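# Sort items into matching bins and park bins in bays

## Task

Drop every small item into the bin of the same color as that item, and set each bin down in the tape-marked bay of its own color so that the bin's entire base sits within the tape.

## Robot and tools

Setup. Four i2rt Big YAM arms (arm1 to arm4), each ending in a five-finger right hand with a wrist camera. All positions are in one scene frame in metres, floor at z=0, +z up. Foot (base_link) positions: arm1 (-0.492, +0.649, 0.737), arm2 (-0.399, -0.552, 0.758), arm3 (+0.442, +0.654, 0.813), arm4 (+0.382, -0.652, 0.783); each foot faces its own +x, rotated by the quaternions given with the scene. The tabletops under the arms are at z=0.720. Reach is roughly 1.07 m from the joint1 axis. Cameras: arm1_cam_wrist to arm4_cam_wrist, plus fixed cam_high and cam_low (672x504 images, calibration supplied).

Hand geometry. The hand point sits 0.045 m ahead of the palm. Its local +z runs along the straight fingers, +y comes out of the palm, +x goes across the palm away from the thumb. Straight fingers extend 0.06 to 0.07 m past the point. With the thumb turned in front of the palm, the hand can wrap objects about 0.035 to 0.065 m thick; thumb tip against index pad can pinch light items up to about 0.08 m. A wrist bracket on the little-finger side sticks out and can strike things. With joints 1, 5, 6 at 0 and the hand level pointing forward, the palm is down and the thumb on the left; joint6 near -1.3 puts the camera on top with an upright picture.

move. Arguments arm1, arm2, arm3, arm4 (one object per arm, each optional) and cameras. Inside an arm's object:
- joints: absolute targets keyed by name. joint1_rad -2.879 to 2.879 (base yaw, positive counter-clockwise from above); joint2_rad 0 to 3.141 (shoulder); joint3_rad 0 to 3.019 (elbow); joint4_rad -1.692 to 1.57 (hand pitch, positive lifts fingers); joint5_rad -1.57 to 1.57 (sideways, positive to arm's right); joint6_rad -2.094 to 2.094 (roll, positive clockwise from behind). All in radians. Hand keys hand_little, hand_ring, hand_middle, hand_index, hand_thumb_bend, hand_thumb_turn run -1 (closed; for thumb_turn, across the palm) to +1 (open/straight; thumb_turn beside the palm). hand_force_limit -1 to 1 maps to about 0 to 10 N fingertip force (15 N thumb). hand_speed -0.96 to 1; full speed from +0.48 up. Start values: force limit 0, speed -0.8.
- target: one absolute hand pose [x, y, z, qw, qx, qy, qz] in the scene frame, metres plus unit quaternion, in the same format as the printed hand line. The hand travels a straight line toward it from its current hand_target. With target, joints may hold only the hand_ keys; arm joint keys there get the call refused.
- speed: top hand speed in m/s, 0.002 to 4.3, default 0.25; rotation capped at twice that value in rad/s.
- min_time_s: 0.1 to 8 s, the minimum duration for that arm's joint motions.
cameras: list of names, ["all"], or []; omitted means none unless the call has no action. An unknown name invalidates the call. A move with no arms returns full state and all pictures. All arms start together; hand paths end together and stop after 10 s; no action exceeds 15 s.

wait: seconds 0 to 10, optional cameras; commands nothing new. zoom_image: camera plus region [x0, y0, x1, y1] in pixels from the top-left, at most 504 by 504, only on the newest images. show_instructions: no arguments; shows the reference pages. finished_scene: optional scene 1; ends the scene for good, so only call it once everything is settled.

Reading results. "move" lists arms that got a motion; "as last shown" means no command that time and status reads "not commanded". hand is the hand point pose (may be off, especially far out); hand_target is the pose of the held joint targets. A hand counts as done within 1 cm and 2 degrees. off_target: resting short, maybe still pushing. time_out: a joint failed to finish; on_its_own shows what it still drives to. "joint command not followed" or "pose unreachable" means a safety check withheld the arm; not_followed drops a hand target. hand_stopped_by gives six words (little, ring, middle, index, thumb_bend, thumb_turn): moving, target, force, stalled, fault. *_load_n are fingertip loads in N, positive when pushed open; a grip that slipped shows loads near 0. Joint velocities are rad/s; "within noise" means still. Joint torques are noisy and offset. MOTOR HOT warns of heat; at 100 °C the arm falls for 30 to 60 s, then resend keys marked limit_stop_at_motor_heat. If a call is refused or a stop hits, the remaining queued move, wait and finished_scene calls in that reply are skipped.

Gripping. A finger motor only starts when its target changes by 0.002 or more; it stops at the target or when load reaches hand_force_limit, then locks. To grip harder, raise the limit and send a more closed target; to release, send a more open one. Close at hand_speed -0.94 or lower for a gentle hold.

Cautions. The scene keeps running while you think, holding the last command. Joint-space moves can swing wide and fast; stretched arms overshoot. Hand paths ignore obstacles and other arms, and arms keep pushing on contact. Avoid robot-on-robot pressing (including closing a hand on another robot's fingers), hard impacts, dropping or flinging parts, releasing moving parts, and knocking anything out of the work area, which ends the scene. Objects may get a brief random push. Keep finger loads moderate and avoid long stretched holds that heat motors.

Each tool is called after "Call:" as a command line: name --argument value for each argument, lists and objects as JSON in quotes; but a table of rows of numbers goes row by row, as --pt "numbers of a row", without its own name.

Reference images:

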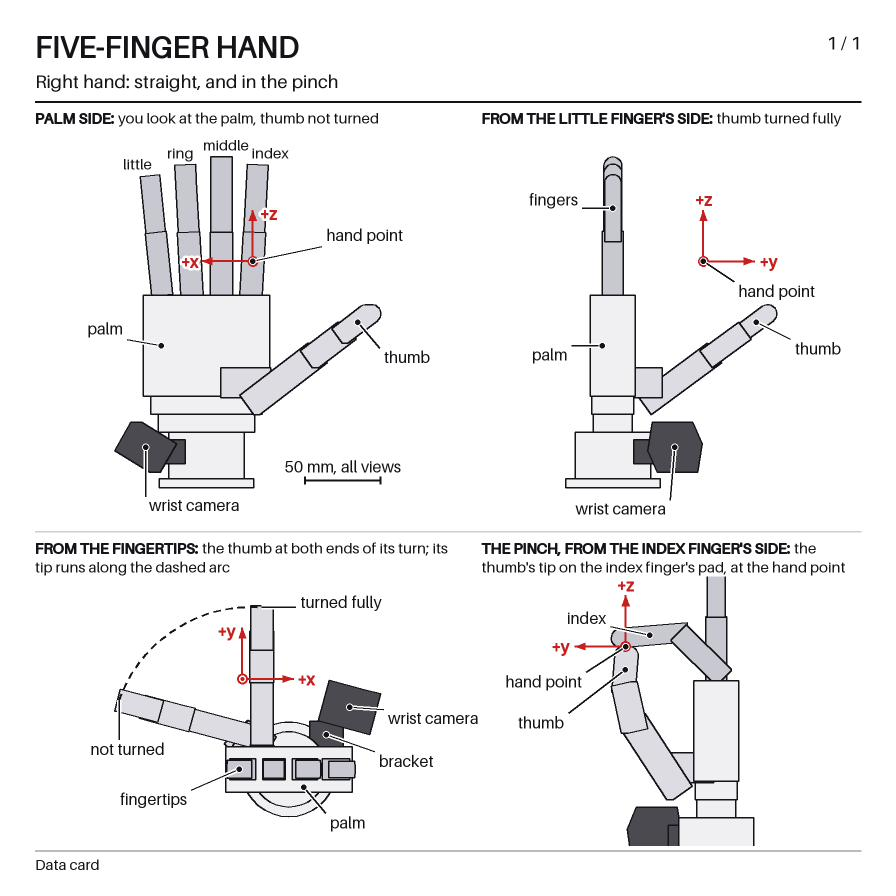

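## Session

Call:
move

Scene clock: 0.00 s.
Joint torques (N m): no reading
Heat: arm1: hottest joint1_rad 39 °C; arm2: hottest joint1_rad 39 °C; arm3: hottest joint2_rad 38 °C; arm4: hottest joint1_rad 39 °C.
Joint velocities: within noise
arm1.joint_positions: joint1_rad=-0.025 joint2_rad=+0.626 joint3_rad=+1.488 joint4_rad=-1.495 joint5_rad=-0.173 joint6_rad=-1.273 hand_little=+1.000 hand_ring=+1.000 hand_middle=+1.000 hand_index=+1.000 hand_thumb_turn=+1.000 hand_thumb_bend=+1.000 hand_force_limit=+0.000 hand_speed=-0.800
arm1.joint_status: not commanded
arm1.hand_stopped_by: target,target,target,target,target,target
arm1.little_load_n: 0.0
arm1.ring_load_n: 0.0
arm1.middle_load_n: 0.0
arm1.index_load_n: -0.5
arm1.thumb_bend_load_n: 0.0
arm1.thumb_turn_load_n: 0.0
arm1.hand: x=-0.5816 y=+0.4754 z=+1.2349 quat_wxyz=(+0.279, +0.415, -0.786, +0.364) (m; scene frame)
arm1.hand_target: x=-0.5811 y=+0.4767 z=+1.2417 quat_wxyz=(+0.285, +0.414, -0.782, +0.369) (m; scene frame)
arm1.hand_status: not commanded
arm2.joint_positions: joint1_rad=+0.270 joint2_rad=+0.629 joint3_rad=+1.396 joint4_rad=-1.226 joint5_rad=+0.016 joint6_rad=-1.595 hand_little=+1.000 hand_ring=+1.000 hand_middle=+1.000 hand_index=+1.000 hand_thumb_turn=+1.000 hand_thumb_bend=+1.000 hand_force_limit=+0.000 hand_speed=-0.800
arm2.joint_status: not commanded
arm2.hand_stopped_by: target,target,target,target,target,target
arm2.little_load_n: 0.0
arm2.ring_load_n: 0.0
arm2.middle_load_n: 0.0
arm2.index_load_n: 0.0
arm2.thumb_bend_load_n: 0.0
arm2.thumb_turn_load_n: 0.0
arm2.hand: x=-0.4488 y=-0.2960 z=+1.2888 quat_wxyz=(-0.433, +0.456, +0.715, +0.306) (m; scene frame)
arm2.hand_target: x=-0.4481 y=-0.2978 z=+1.2966 quat_wxyz=(-0.439, +0.454, +0.711, +0.310) (m; scene frame)
arm2.hand_status: not commanded
arm3.joint_positions: joint1_rad=-0.176 joint2_rad=+0.608 joint3_rad=+1.358 joint4_rad=-1.291 joint5_rad=+0.220 joint6_rad=-1.172 hand_little=+1.000 hand_ring=+1.000 hand_middle=+1.000 hand_index=+1.000 hand_thumb_turn=+1.000 hand_thumb_bend=+1.000 hand_force_limit=+0.000 hand_speed=-0.800
arm3.joint_status: not commanded
arm3.hand_stopped_by: target,target,target,target,target,target
arm3.little_load_n: 0.0
arm3.ring_load_n: 0.0
arm3.middle_load_n: 0.0
arm3.index_load_n: 0.0
arm3.thumb_bend_load_n: 0.0
arm3.thumb_turn_load_n: 0.0
arm3.hand: x=+0.2874 y=+0.4731 z=+1.2993 quat_wxyz=(+0.410, +0.294, -0.817, +0.280) (m; scene frame)
arm3.hand_target: x=+0.2879 y=+0.4742 z=+1.3062 quat_wxyz=(+0.415, +0.291, -0.813, +0.285) (m; scene frame)
arm3.hand_status: not commanded
arm4.joint_positions: joint1_rad=+0.107 joint2_rad=+0.615 joint3_rad=+1.339 joint4_rad=-1.622 joint5_rad=+0.064 joint6_rad=-1.147 hand_little=+1.000 hand_ring=+1.000 hand_middle=+1.000 hand_index=+1.000 hand_thumb_turn=+1.000 hand_thumb_bend=+1.000 hand_force_limit=+0.000 hand_speed=-0.800
arm4.joint_status: not commanded
arm4.hand_stopped_by: target,target,target,target,target,target
arm4.little_load_n: 0.0
arm4.ring_load_n: 0.0
arm4.middle_load_n: 0.0
arm4.index_load_n: 0.0
arm4.thumb_bend_load_n: 0.0
arm4.thumb_turn_load_n: 0.0
arm4.hand: x=+0.4733 y=-0.5070 z=+1.1995 quat_wxyz=(-0.234, +0.852, +0.406, +0.233) (m; scene frame)
arm4.hand_target: x=+0.4732 y=-0.5071 z=+1.2055 quat_wxyz=(-0.240, +0.850, +0.404, +0.238) (m; scene frame)
arm4.hand_status: not commanded
pictures: arm1_cam_wrist, arm2_cam_wrist, arm3_cam_wrist, arm4_cam_wrist, cam_high, cam_low

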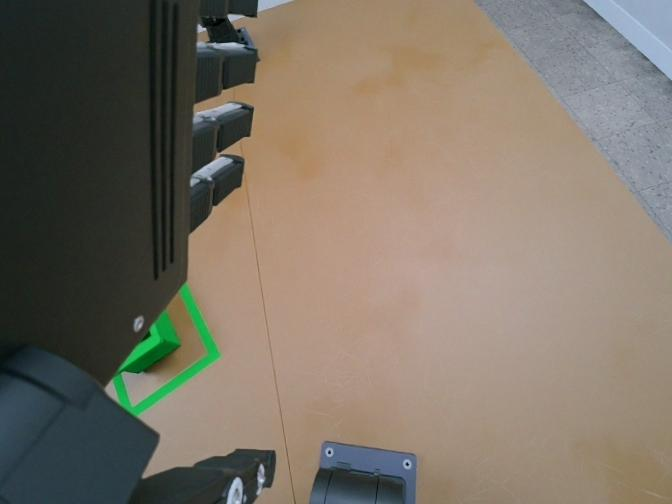

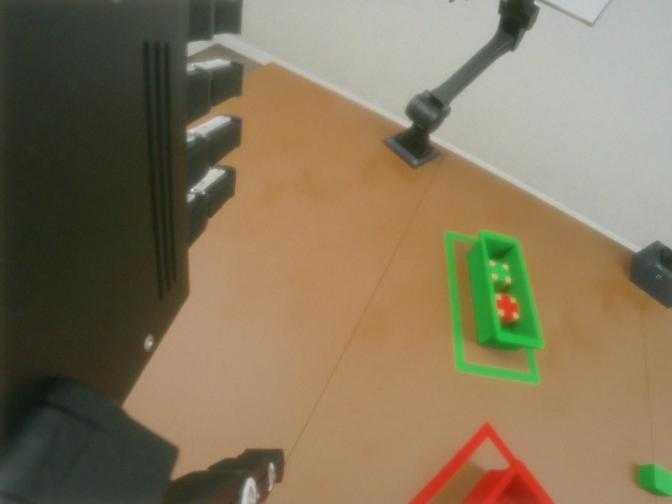

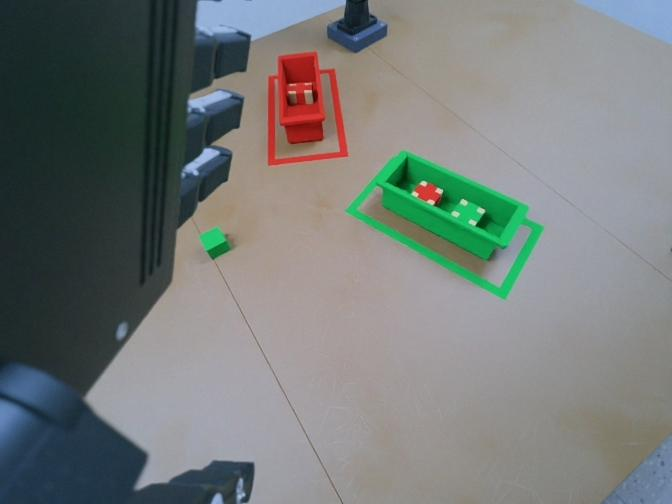

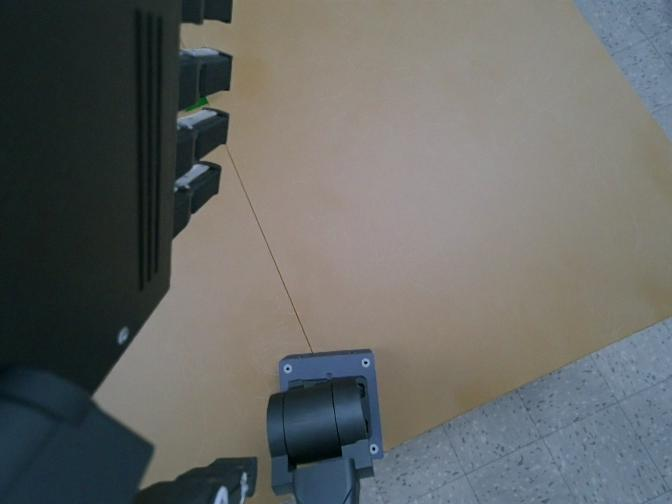

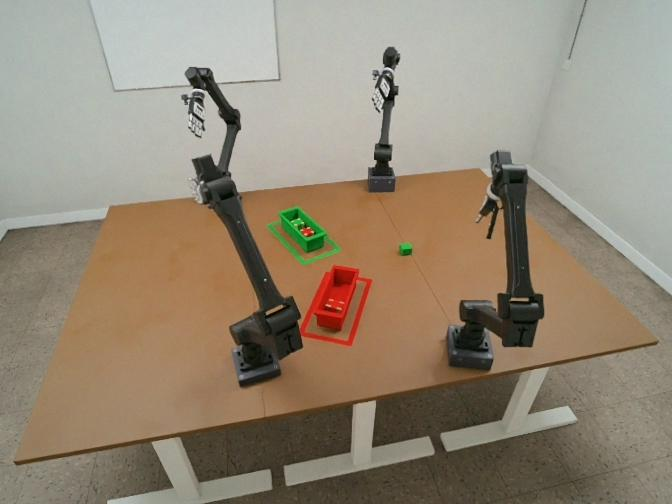

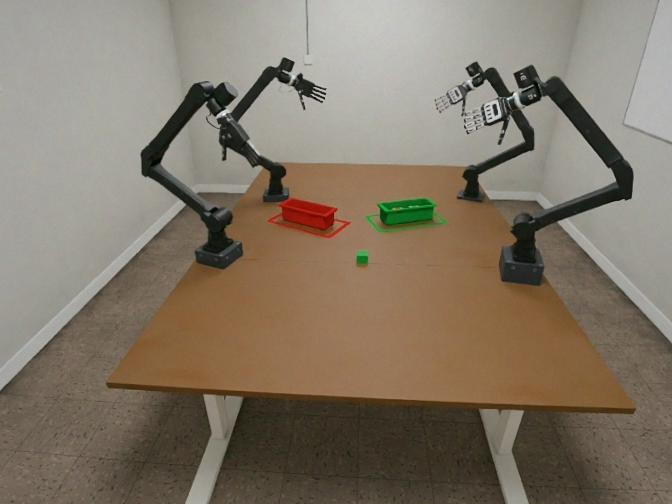

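Call:
zoom_image --camera "cam_high" --region '[250, 190, 430, 350]'

Call:
zoom_image --camera "cam_low" --region '[250, 180, 460, 280]'

Call:
zoom_image --camera "arm3_cam_wrist" --region '[190, 40, 560, 310]'

Call:
zoom_image --camera "arm2_cam_wrist" --region '[400, 200, 672, 504]'

Scaled by 2.800.

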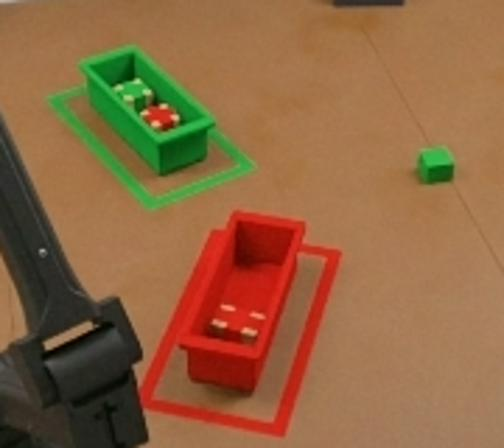

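Scaled by 2.400.

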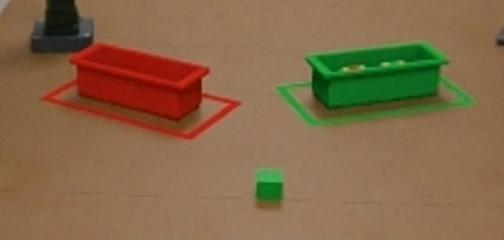

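Scaled by 1.362.

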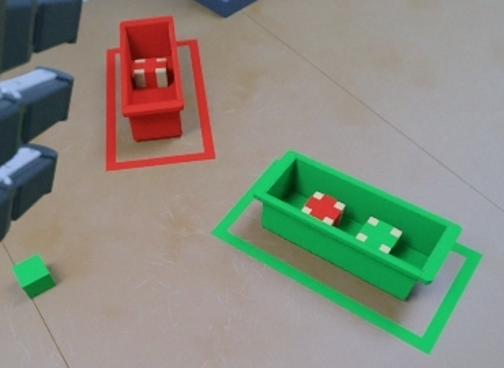

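Scaled by 1.658.

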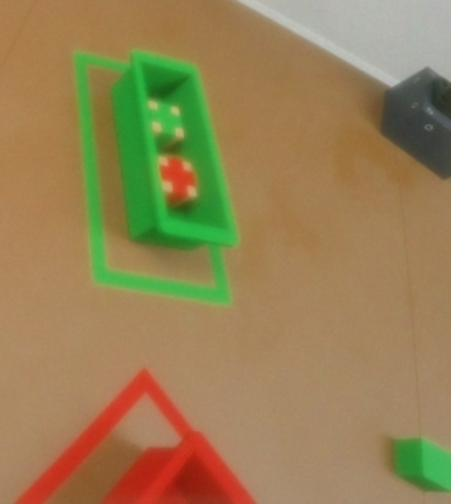

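Call:
zoom_image --camera "cam_high" --region '[260, 195, 350, 270]'

Call:
zoom_image --camera "cam_low" --region '[360, 190, 450, 240]'

Call:
zoom_image --camera "cam_high" --region '[290, 255, 390, 350]'

Call:
zoom_image --camera "cam_low" --region '[262, 190, 352, 240]'

Call:
zoom_image --camera "arm3_cam_wrist" --region '[340, 140, 560, 310]'

Call:
zoom_image --camera "arm3_cam_wrist" --region '[250, 40, 360, 180]'

Scaled by 5.600.

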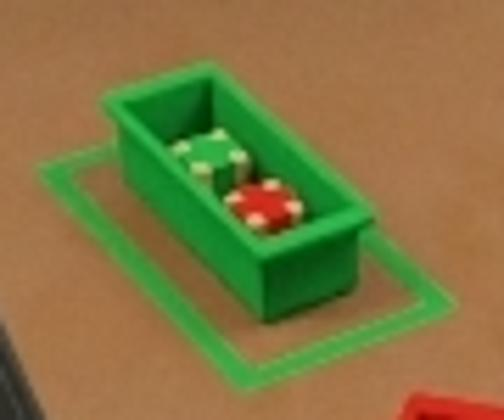

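Scaled by 5.600.

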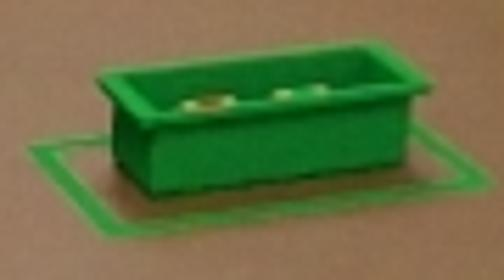

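Scaled by 5.040.

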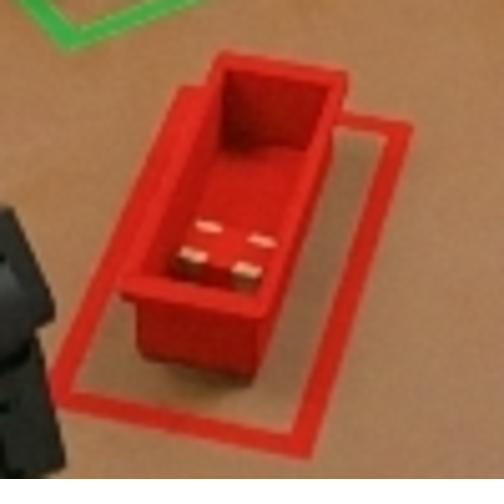

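Scaled by 5.600.

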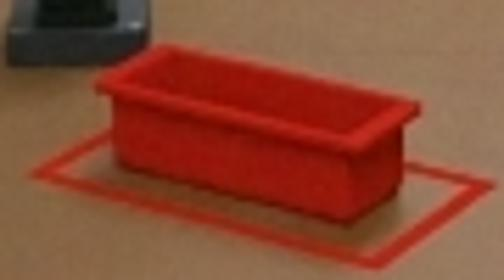

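Scaled by 2.291.

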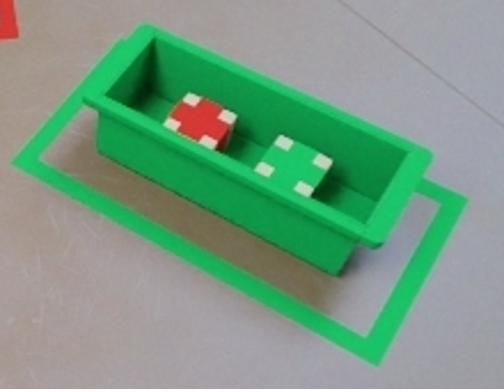

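Scaled by 3.600.

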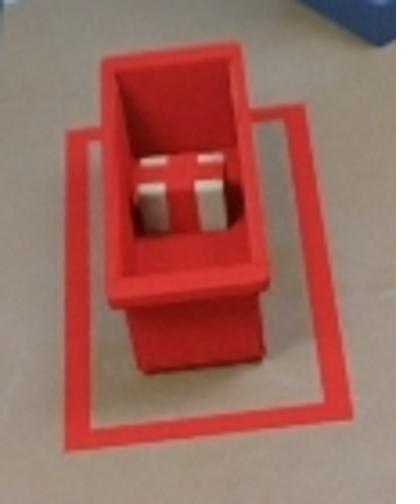

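Call:
move --arm1 '{"target": [-0.09, 0.22, 1.02, -0.0827, -0.2273, 0.8664, -0.4373], "speed": 0.25, "joints": {"hand_thumb_turn": -1, "hand_ring": -1, "hand_little": -1, "hand_index": 0.5, "hand_middle": 0.5, "hand_thumb_bend": 1}}' --arm3 '{"target": [0.36, 0.02, 0.98, -0.0221, 0.0474, 0.9051, -0.4220], "speed": 0.25, "joints": {"hand_thumb_turn": -1, "hand_ring": -1, "hand_little": -1, "hand_index": 0.5, "hand_middle": 0.5, "hand_thumb_bend": 1}}' --cameras '["arm1_cam_wrist", "arm3_cam_wrist", "cam_high"]'

Scene clock: 235.50 s.
Joint torques (N m): arm1=[-1.73 -11.28 14.28 2.22 0.53 0.06] | arm2=[0.56 1.55 7.6 2.04 0.06 -0.2] | arm3=[1.61 -15.27 13.64 1.98 -0.16 0.07] | arm4=[1.38 3.55 9.51 1.94 0.07 -0.15]
Heat: arm1: hottest joint3_rad 41 °C; arm2: hottest joint3_rad 39 °C; arm3: hottest joint3_rad 39 °C; arm4: hottest joint3_rad 44 °C.
move: arm1 off_target; arm3 off_target
Joint velocities: within noise
arm1.joint_positions: joint1_rad=+1.246 joint2_rad=+1.517 joint3_rad=+1.461 joint4_rad=-0.849 joint5_rad=+0.626 joint6_rad=+0.127 hand_little=-1.000 hand_ring=-1.000 hand_middle=+0.500 hand_index=+0.500 hand_thumb_turn=-1.000 hand_thumb_bend=+1.000 hand_force_limit=+0.000 hand_speed=-0.800
arm1.joint_status: all done
arm1.hand_stopped_by: target,target,target,target,target,target
arm1.little_load_n: 0.0
arm1.ring_load_n: 0.0
arm1.middle_load_n: 0.0
arm1.index_load_n: 0.0
arm1.thumb_bend_load_n: 0.0
arm1.thumb_turn_load_n: 0.0
arm1.hand: x=-0.1095 y=+0.2288 z=+0.9979 quat_wxyz=(+0.102, +0.238, -0.872, +0.416)
arm1.hand_target: x=-0.0911 y=+0.2212 z=+1.0200 quat_wxyz=(+0.083, +0.227, -0.866, +0.437)
arm1.hand_status: off_target (0.031 m and 3.6 deg from the pose sent, 0.594 m and 33.7 deg at the start)
arm2, arm4: as last shown
arm3.joint_positions: joint1_rad=-0.024 joint2_rad=+1.601 joint3_rad=+1.272 joint4_rad=-0.402 joint5_rad=-0.075 joint6_rad=-0.060 hand_little=-1.000 hand_ring=-1.000 hand_middle=+0.500 hand_index=+0.500 hand_thumb_turn=-1.000 hand_thumb_bend=+1.000 hand_force_limit=+0.000 hand_speed=-0.800
arm3.joint_status: all done
arm3.hand_stopped_by: target,target,target,target,target,target
arm3.little_load_n: 0.0
arm3.ring_load_n: 0.0
arm3.middle_load_n: 0.0
arm3.index_load_n: 0.0
arm3.thumb_bend_load_n: 0.0
arm3.thumb_turn_load_n: 0.0
arm3.hand: x=+0.3527 y=+0.0389 z=+0.9660 quat_wxyz=(+0.025, -0.053, -0.913, +0.403)
arm3.hand_target: x=+0.3603 y=+0.0211 z=+0.9802 quat_wxyz=(+0.022, -0.047, -0.905, +0.422)
arm3.hand_status: off_target (0.025 m and 2.5 deg from the pose sent, 0.559 m and 63.0 deg at the start)
arm1_cam_wrist: T_world_to_cam=[[-0.68909, 0.4069, -0.59965, 0.43639], [0.59663, 0.78824, -0.15074, 0.03441], [0.41133, -0.46165, -0.78593, 1.04835]] pos_world=[-0.15103, 0.27927, 1.0908]
arm3_cam_wrist: T_world_to_cam=[[-0.24677, 0.64195, -0.72595, 0.76648], [0.87235, 0.47339, 0.12208, -0.44143], [0.42202, -0.60316, -0.67683, 0.64234]] pos_world=[0.30315, 0.10436, 1.04507]

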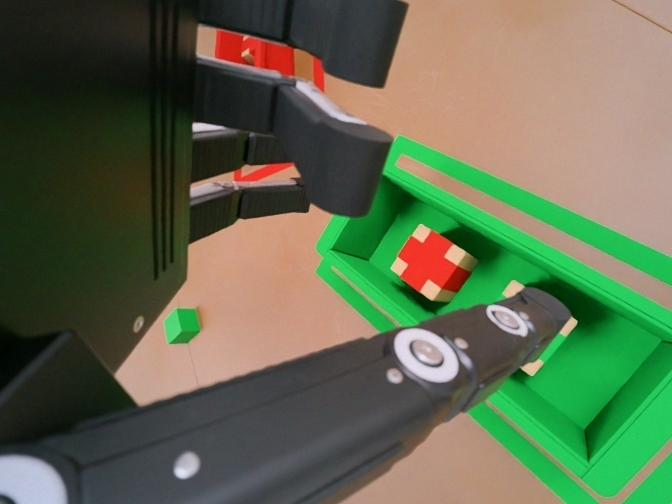

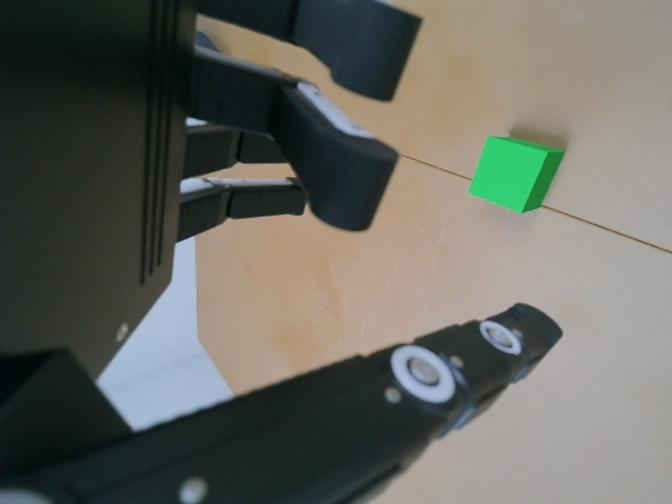

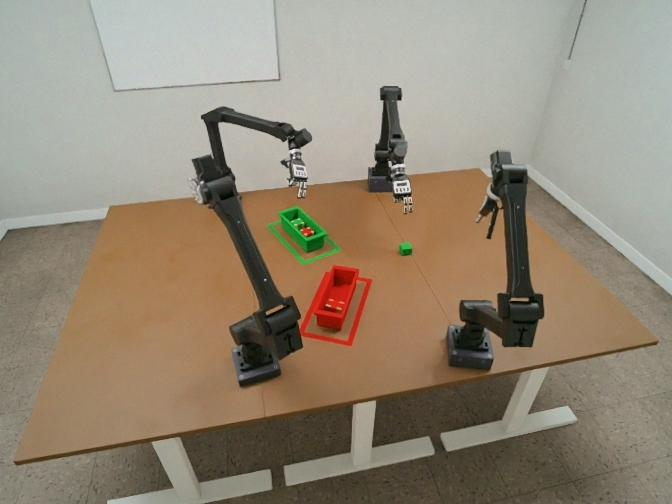

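Call:
zoom_image --camera "arm1_cam_wrist" --region '[300, 120, 672, 504]'

Call:
zoom_image --camera "arm3_cam_wrist" --region '[440, 110, 600, 230]'

Scaled by 1.312.

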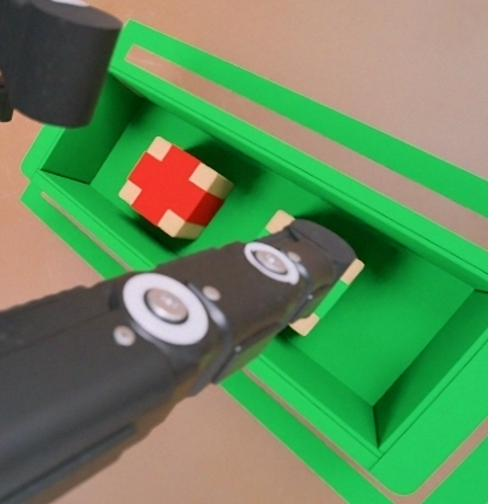

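Scaled by 3.150.

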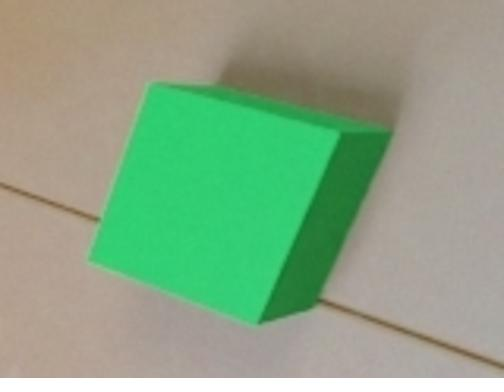

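Call:
move --arm1 '{"target": [-0.0387, 0.1716, 0.884, -0.0748, -0.2361, 0.8565, -0.4529], "speed": 0.2, "joints": {"hand_index": 0.6, "hand_middle": 0.6}}' --arm3 '{"target": [0.352, -0.012, 0.871, -0.1428, -0.1031, 0.8824, -0.4362], "speed": 0.2, "joints": {"hand_index": 0.6, "hand_middle": 0.6}}' --cameras '["arm1_cam_wrist", "arm3_cam_wrist", "cam_high", "cam_low"]'

Scene clock: 330.40 s.
Joint torques (N m): arm1=[-1.44 -13.04 8.9 2.48 0.38 -0.12] | arm2=[0.32 1.49 7.43 2.15 0.05 -0.16] | arm3=[1.38 -16.44 9.57 2.15 0.14 -0.08] | arm4=[1.61 4.01 9.61 1.73 0.04 -0.17]
Heat: arm1: hottest joint3_rad 47 °C; arm2: hottest joint3_rad 39 °C; arm3: hottest joint3_rad 46 °C; arm4: hottest joint3_rad 44 °C.
move: arm1 off_target; arm3 off_target
Joint velocities: within noise
arm1.joint_positions: joint1_rad=+1.246 joint2_rad=+1.734 joint3_rad=+1.417 joint4_rad=-0.470 joint5_rad=+0.613 joint6_rad=+0.096 hand_little=-1.000 hand_ring=-1.000 hand_middle=+0.600 hand_index=+0.600 hand_thumb_turn=-1.000 hand_thumb_bend=+1.000 hand_force_limit=+0.000 hand_speed=-0.800
arm1.joint_status: all done
arm1.hand_stopped_by: target,target,target,target,target,target
arm1.little_load_n: 0.0
arm1.ring_load_n: 0.0
arm1.middle_load_n: 0.0
arm1.index_load_n: 0.0
arm1.thumb_bend_load_n: 0.5
arm1.thumb_turn_load_n: 0.5
arm1.hand: x=-0.0397 y=+0.1727 z=+0.8955 quat_wxyz=(+0.073, +0.231, -0.857, +0.455)
arm1.hand_target: x=-0.0389 y=+0.1718 z=+0.8840 quat_wxyz=(+0.075, +0.236, -0.857, +0.453)
arm1.hand_status: off_target (0.012 m and 0.7 deg from the pose sent, 0.146 m and 5.6 deg at the start)
arm2, arm4: as last shown
arm2.little_load_n: -0.5
arm3.joint_positions: joint1_rad=+0.048 joint2_rad=+1.771 joint3_rad=+1.209 joint4_rad=-0.043 joint5_rad=+0.050 joint6_rad=-0.373 hand_little=-1.000 hand_ring=-1.000 hand_middle=+0.600 hand_index=+0.600 hand_thumb_turn=-1.000 hand_thumb_bend=+1.000 hand_force_limit=+0.000 hand_speed=-0.800
arm3.joint_status: all done
arm3.hand_stopped_by: target,target,target,target,target,target
arm3.little_load_n: 0.0
arm3.ring_load_n: 0.0
arm3.middle_load_n: 0.0
arm3.index_load_n: 0.0
arm3.thumb_bend_load_n: 0.0
arm3.thumb_turn_load_n: 0.0
arm3.hand: x=+0.3448 y=-0.0085 z=+0.8817 quat_wxyz=(+0.142, +0.094, -0.883, +0.437)
arm3.hand_target: x=+0.3521 y=-0.0117 z=+0.8712 quat_wxyz=(+0.143, +0.103, -0.882, +0.436)
arm3.hand_status: off_target (0.013 m and 1.1 deg from the pose sent, 0.108 m and 23.0 deg at the start)
arm1_cam_wrist: T_world_to_cam=[[-0.65254, 0.34456, -0.67489, 0.52566], [0.58654, 0.79356, -0.16198, 0.03025], [0.47975, -0.50155, -0.71993, 0.86372]] pos_world=[-0.0891, 0.22806, 0.98147]
arm3_cam_wrist: T_world_to_cam=[[-0.58028, 0.52298, -0.62432, 0.75811], [0.76452, 0.61399, -0.19626, -0.08276], [0.28068, -0.59119, -0.75611, 0.67873]] pos_world=[0.31267, 0.05559, 0.97025]

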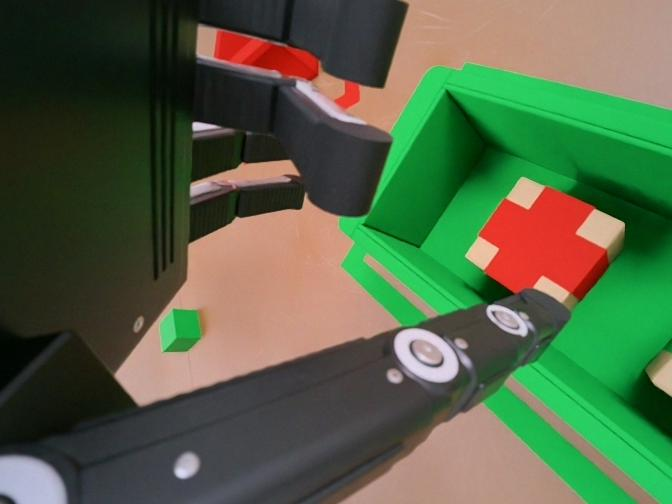

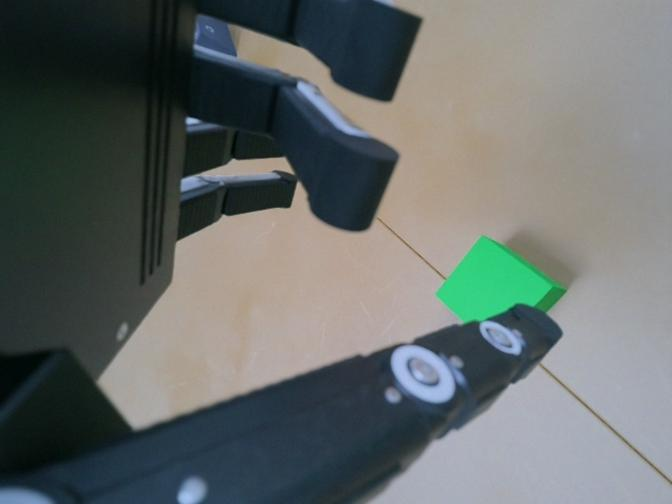

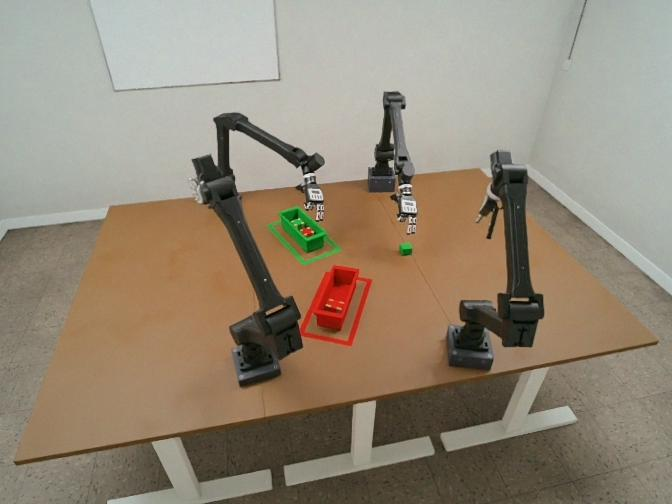

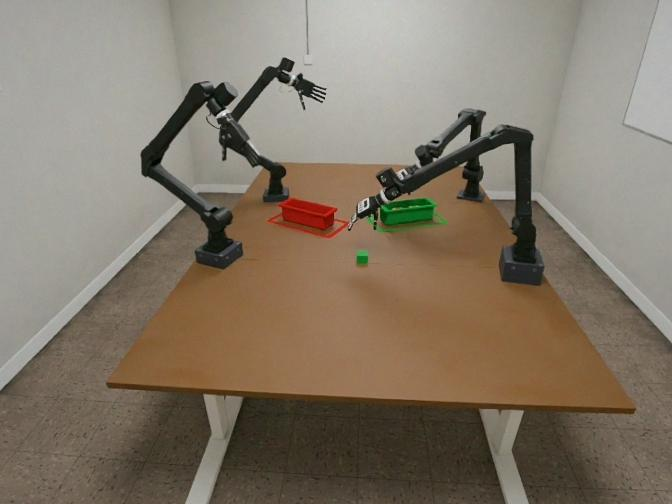

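Call:
zoom_image --camera "arm1_cam_wrist" --region '[420, 120, 672, 320]'

Call:
zoom_image --camera "arm3_cam_wrist" --region '[400, 200, 600, 360]'

Scaled by 2.000.

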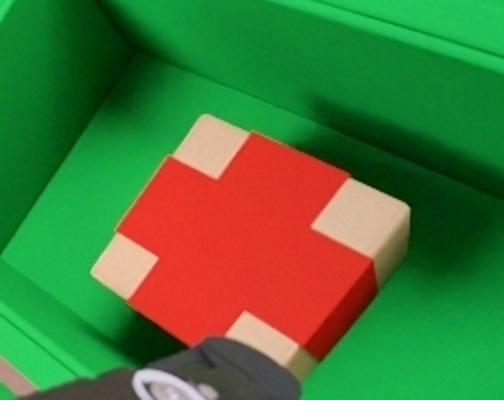

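Scaled by 2.520.

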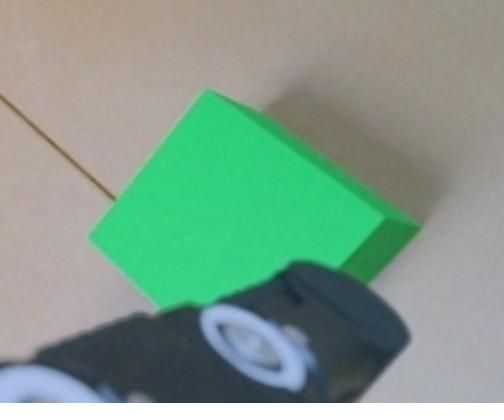

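Call:
zoom_image --camera "cam_low" --region '[330, 130, 510, 270]'

Call:
zoom_image --camera "cam_high" --region '[270, 140, 440, 270]'

Scaled by 2.800.

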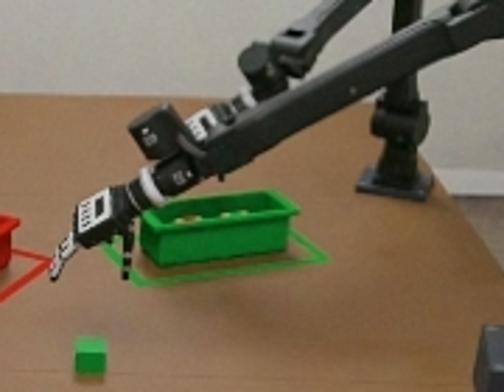

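Scaled by 2.965.

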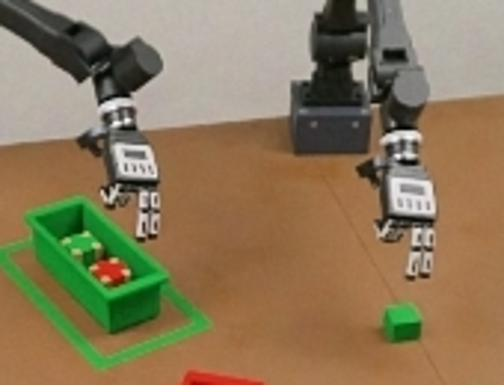

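Call:
move --arm3 '{"target": [0.3535, 0.0025, 0.80, -0.1428, -0.1031, 0.8824, -0.4362], "speed": 0.1}' --cameras '["arm3_cam_wrist", "cam_low", "cam_high"]'

Call:
zoom_image --camera "arm3_cam_wrist" --region '[300, 100, 672, 450]'

Call:
zoom_image --camera "cam_low" --region '[330, 180, 450, 280]'

Scene clock: 380.10 s.
Joint torques (N m): arm1=[-1.03 -13.39 9.21 2.56 0.34 -0.14] | arm2=[0.44 1.55 7.35 2.21 0.1 -0.2] | arm3=[1.49 -16.56 8.54 2.18 0.13 -0.11] | arm4=[1.26 4.25 9.43 1.69 0.04 -0.19]
Heat: arm1: hottest joint3_rad 43 °C; arm2: hottest joint3_rad 40 °C; arm3: hottest joint3_rad 40 °C; arm4: hottest joint3_rad 44 °C.
move: arm3 off_target
Joint velocities: within noise
arm1, arm2, arm4: as last shown
arm1.thumb_bend_load_n: 0.0
arm2.little_load_n: 0.0
arm3.joint_positions: joint1_rad=+0.048 joint2_rad=+1.861 joint3_rad=+1.109 joint4_rad=+0.146 joint5_rad=+0.050 joint6_rad=-0.374 hand_little=-1.000 hand_ring=-1.000 hand_middle=+0.600 hand_index=+0.600 hand_thumb_turn=-1.000 hand_thumb_bend=+1.000 hand_force_limit=+0.000 hand_speed=-0.800
arm3.joint_status: not commanded
arm3.hand_stopped_by: target,target,target,target,target,target
arm3.little_load_n: 0.0
arm3.ring_load_n: 0.0
arm3.middle_load_n: 0.0
arm3.index_load_n: 0.0
arm3.thumb_bend_load_n: 0.0
arm3.thumb_turn_load_n: 0.0
arm3.hand: x=+0.3458 y=+0.0049 z=+0.8105 quat_wxyz=(+0.143, +0.094, -0.883, +0.437)
arm3.hand_target: x=+0.3535 y=+0.0030 z=+0.8000 quat_wxyz=(+0.143, +0.103, -0.883, +0.436)
arm3.hand_status: off_target (0.013 m and 1.1 deg from the pose sent, 0.083 m and 1.1 deg at the start)
pictures: arm3_cam_wrist, cam_high, cam_low
arm3_cam_wrist: T_world_to_cam=[[-0.58084, 0.52321, -0.6236, 0.70687], [0.76443, 0.61389, -0.19695, -0.10512], [0.27978, -0.59109, -0.75653, 0.63323]] pos_world=[0.31377, 0.06899, 0.89915]

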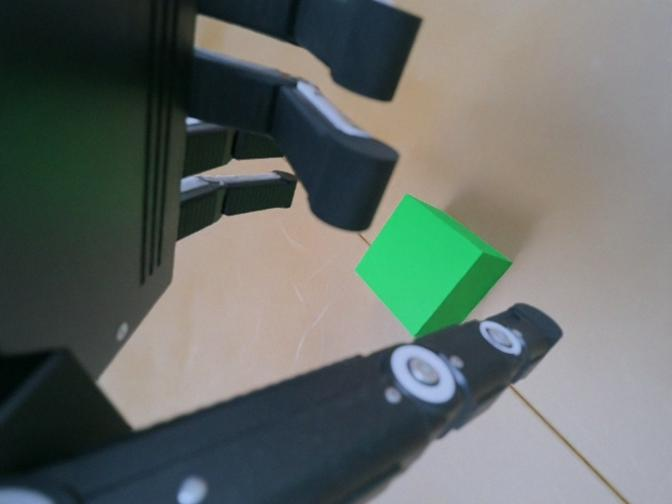

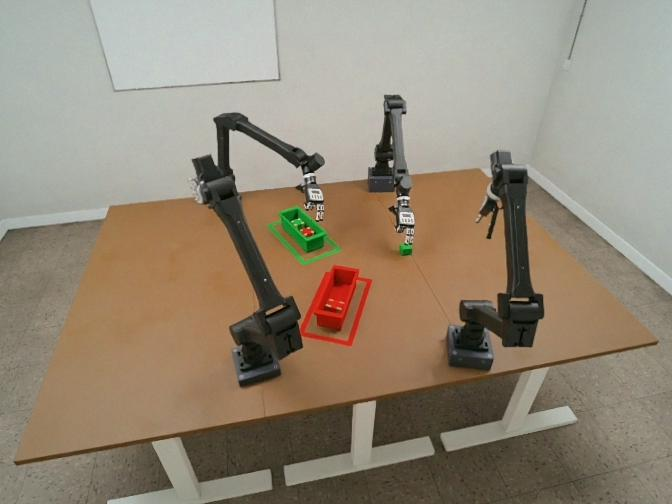

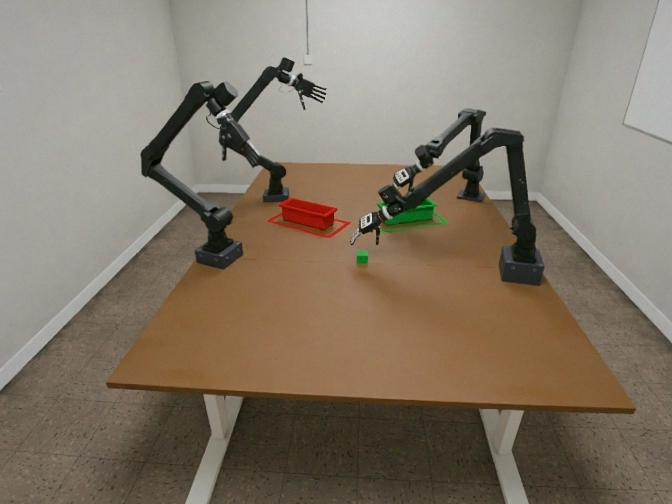

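Scaled by 1.355.

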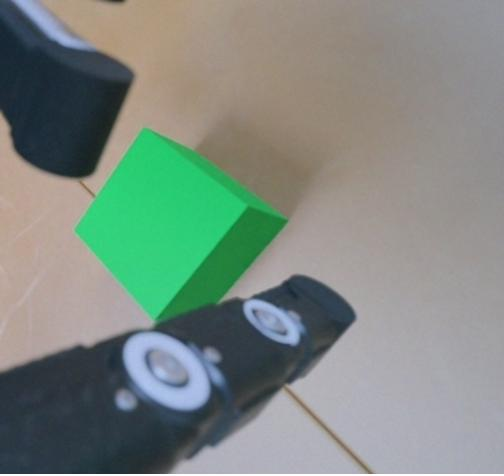

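Scaled by 4.200.

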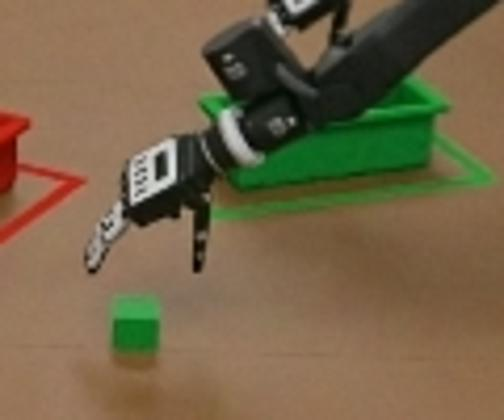

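Call:
zoom_image --camera "cam_low" --region '[342, 228, 382, 268]'

Call:
zoom_image --camera "cam_high" --region '[385, 225, 425, 265]'

Scaled by 12.600.

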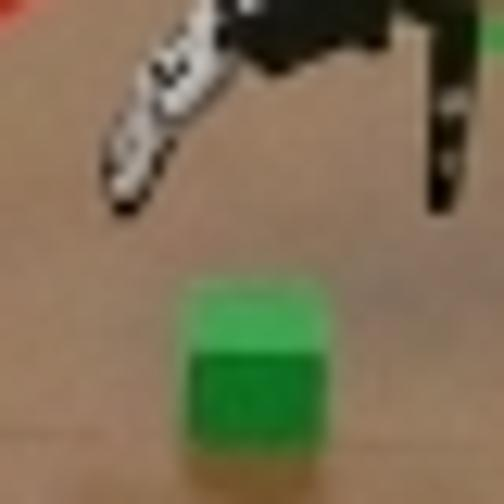

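Scaled by 12.600.

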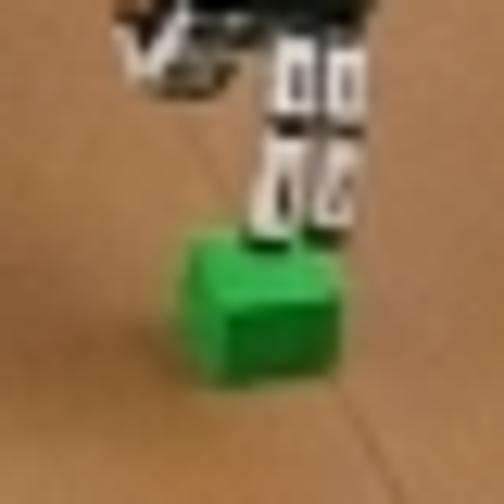

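Call:
move --arm3 '{"target": [0.353, -0.002, 0.785, -0.2239, -0.1322, 0.8724, -0.4142], "speed": 0.1, "joints": {"hand_middle": -1, "hand_thumb_turn": -0.67, "hand_thumb_bend": 0.6, "hand_index": 0.6}}' --arm1 '{"target": [-0.0387, 0.1716, 0.884, -0.0748, -0.2361, 0.8565, -0.4529], "speed": 0.2, "joints": {"hand_middle": -1, "hand_thumb_turn": -0.67, "hand_thumb_bend": 0.6}}' --cameras '["arm3_cam_wrist", "cam_low", "cam_high", "arm1_cam_wrist"]'

Call:
zoom_image --camera "arm3_cam_wrist" --region '[300, 100, 672, 450]'

Call:
zoom_image --camera "cam_low" --region '[335, 215, 395, 275]'

Call:
zoom_image --camera "cam_high" --region '[375, 205, 435, 265]'

Scene clock: 535.73 s.
Joint torques (N m): arm1=[-1.61 -12.92 9.02 2.52 0.32 -0.13] | arm2=[0.15 1.32 7.46 2.19 0.1 -0.21] | arm3=[1.44 -16.38 9.1 2.15 0.21 -0.11] | arm4=[1.9 3.55 9.44 1.89 0 -0.15]
Heat: arm1: hottest joint3_rad 41 °C; arm2: hottest joint3_rad 40 °C; arm3: hottest joint3_rad 39 °C; arm4: hottest joint3_rad 45 °C.
move: arm1 off_target; arm3 off_target
Joint velocities: within noise
arm1.joint_positions: joint1_rad=+1.246 joint2_rad=+1.734 joint3_rad=+1.417 joint4_rad=-0.470 joint5_rad=+0.613 joint6_rad=+0.096 hand_little=-1.000 hand_ring=-1.000 hand_middle=-1.000 hand_index=+0.600 hand_thumb_turn=-0.670 hand_thumb_bend=+0.600 hand_force_limit=+0.000 hand_speed=-0.800
arm1.joint_status: all done
arm1.hand_stopped_by: target,target,target,target,target,target
arm1.little_load_n: 0.0
arm1.ring_load_n: 0.0
arm1.middle_load_n: 0.0
arm1.index_load_n: 0.0
arm1.thumb_bend_load_n: 0.0
arm1.thumb_turn_load_n: 0.0
arm1.hand: x=-0.0397 y=+0.1726 z=+0.8955 quat_wxyz=(+0.073, +0.231, -0.857, +0.455)
arm1.hand_target: x=-0.0389 y=+0.1718 z=+0.8840 quat_wxyz=(+0.075, +0.236, -0.857, +0.453)
arm1.hand_status: off_target (0.012 m and 0.7 deg from the pose sent, 0.012 m and 0.7 deg at the start)
arm2, arm4: as last shown
arm3.joint_positions: joint1_rad=+0.108 joint2_rad=+1.902 joint3_rad=+1.109 joint4_rad=+0.193 joint5_rad=+0.221 joint6_rad=-0.472 hand_little=-1.000 hand_ring=-1.000 hand_middle=-1.000 hand_index=+0.600 hand_thumb_turn=-0.670 hand_thumb_bend=+0.600 hand_force_limit=+0.000 hand_speed=-0.800
arm3.joint_status: all done
arm3.hand_stopped_by: target,target,target,target,target,target
arm3.little_load_n: 0.0
arm3.ring_load_n: 0.0
arm3.middle_load_n: 0.0
arm3.index_load_n: 0.0
arm3.thumb_bend_load_n: 0.0
arm3.thumb_turn_load_n: 0.0
arm3.hand: x=+0.3457 y=+0.0035 z=+0.7953 quat_wxyz=(+0.223, +0.123, -0.874, +0.414)
arm3.hand_target: x=+0.3531 y=-0.0015 z=+0.7852 quat_wxyz=(+0.224, +0.132, -0.872, +0.414)
arm3.hand_status: off_target (0.014 m and 1.0 deg from the pose sent, 0.028 m and 10.7 deg at the start)
pictures: arm1_cam_wrist, arm3_cam_wrist, cam_high, cam_low
arm1_cam_wrist: T_world_to_cam=[[-0.65289, 0.34436, -0.67465, 0.52544], [0.5863, 0.79368, -0.16226, 0.03048], [0.47958, -0.50148, -0.72008, 0.86384]] pos_world=[-0.0891, 0.22806, 0.98147]
arm3_cam_wrist: T_world_to_cam=[[-0.66662, 0.55296, -0.49985, 0.62912], [0.73422, 0.60278, -0.31237, -0.00493], [0.12857, -0.57524, -0.80782, 0.714]] pos_world=[0.3312, 0.06581, 0.88971]

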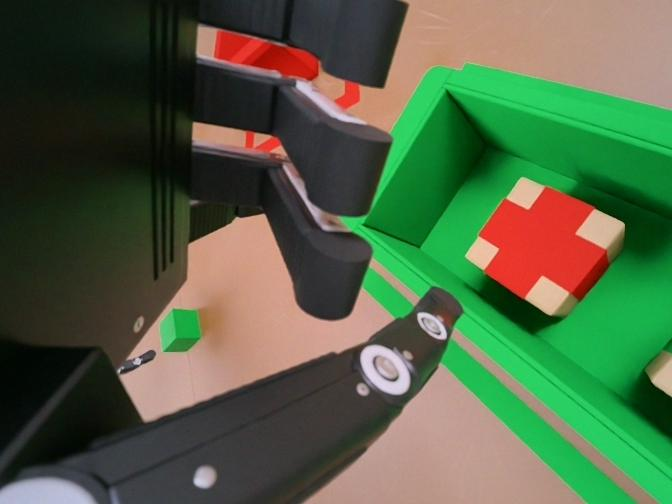

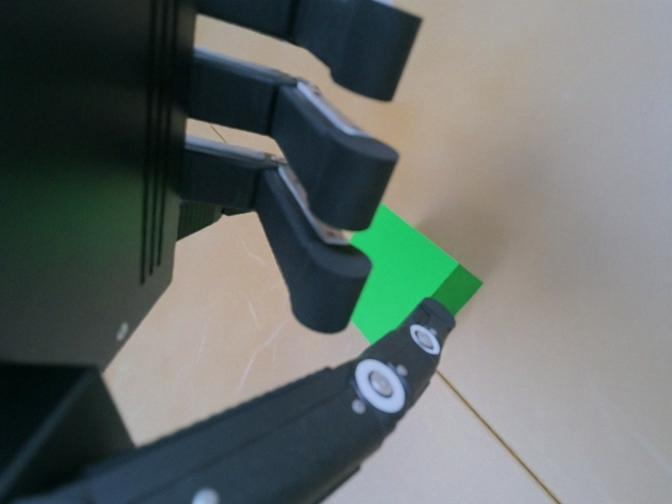

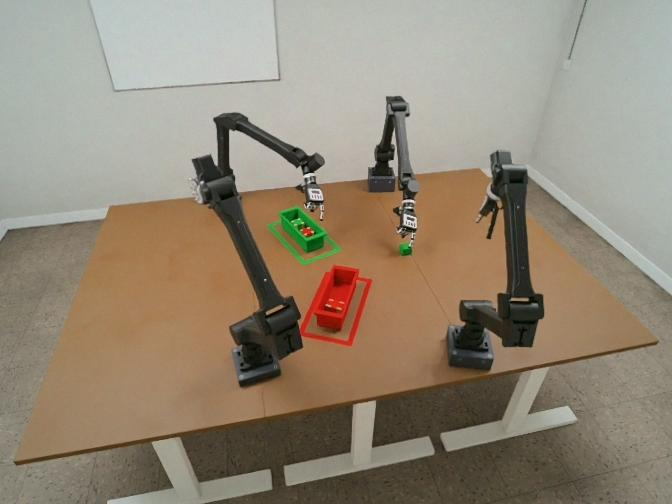

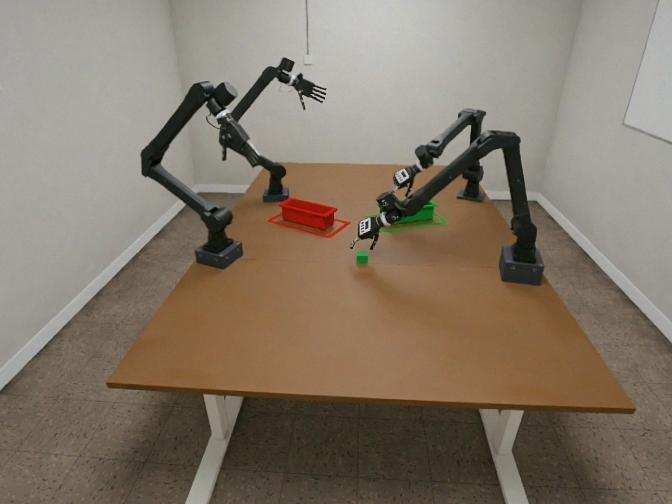

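Scaled by 1.355.

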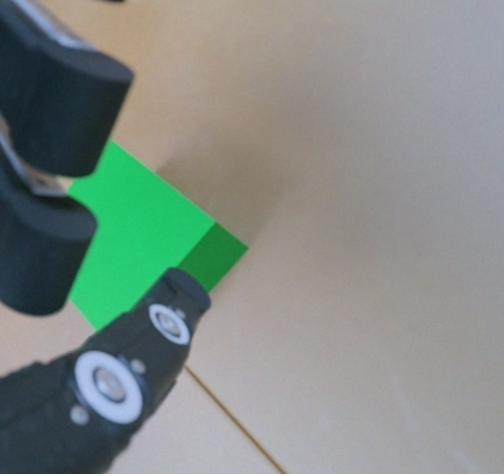

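Scaled by 8.400.

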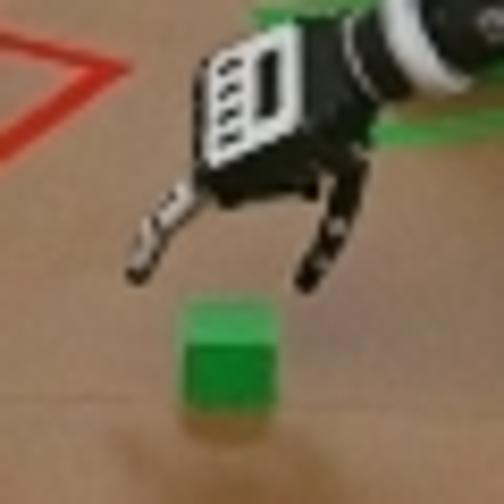

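Scaled by 8.400.

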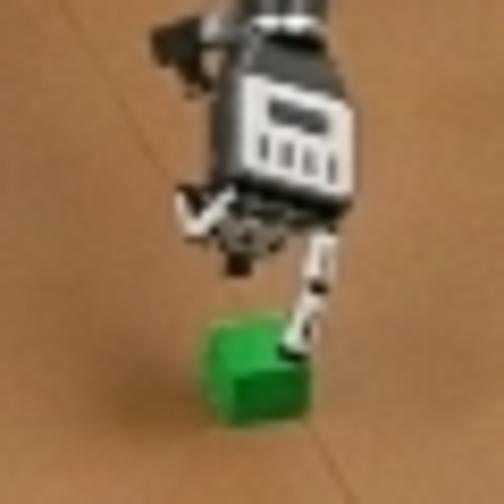

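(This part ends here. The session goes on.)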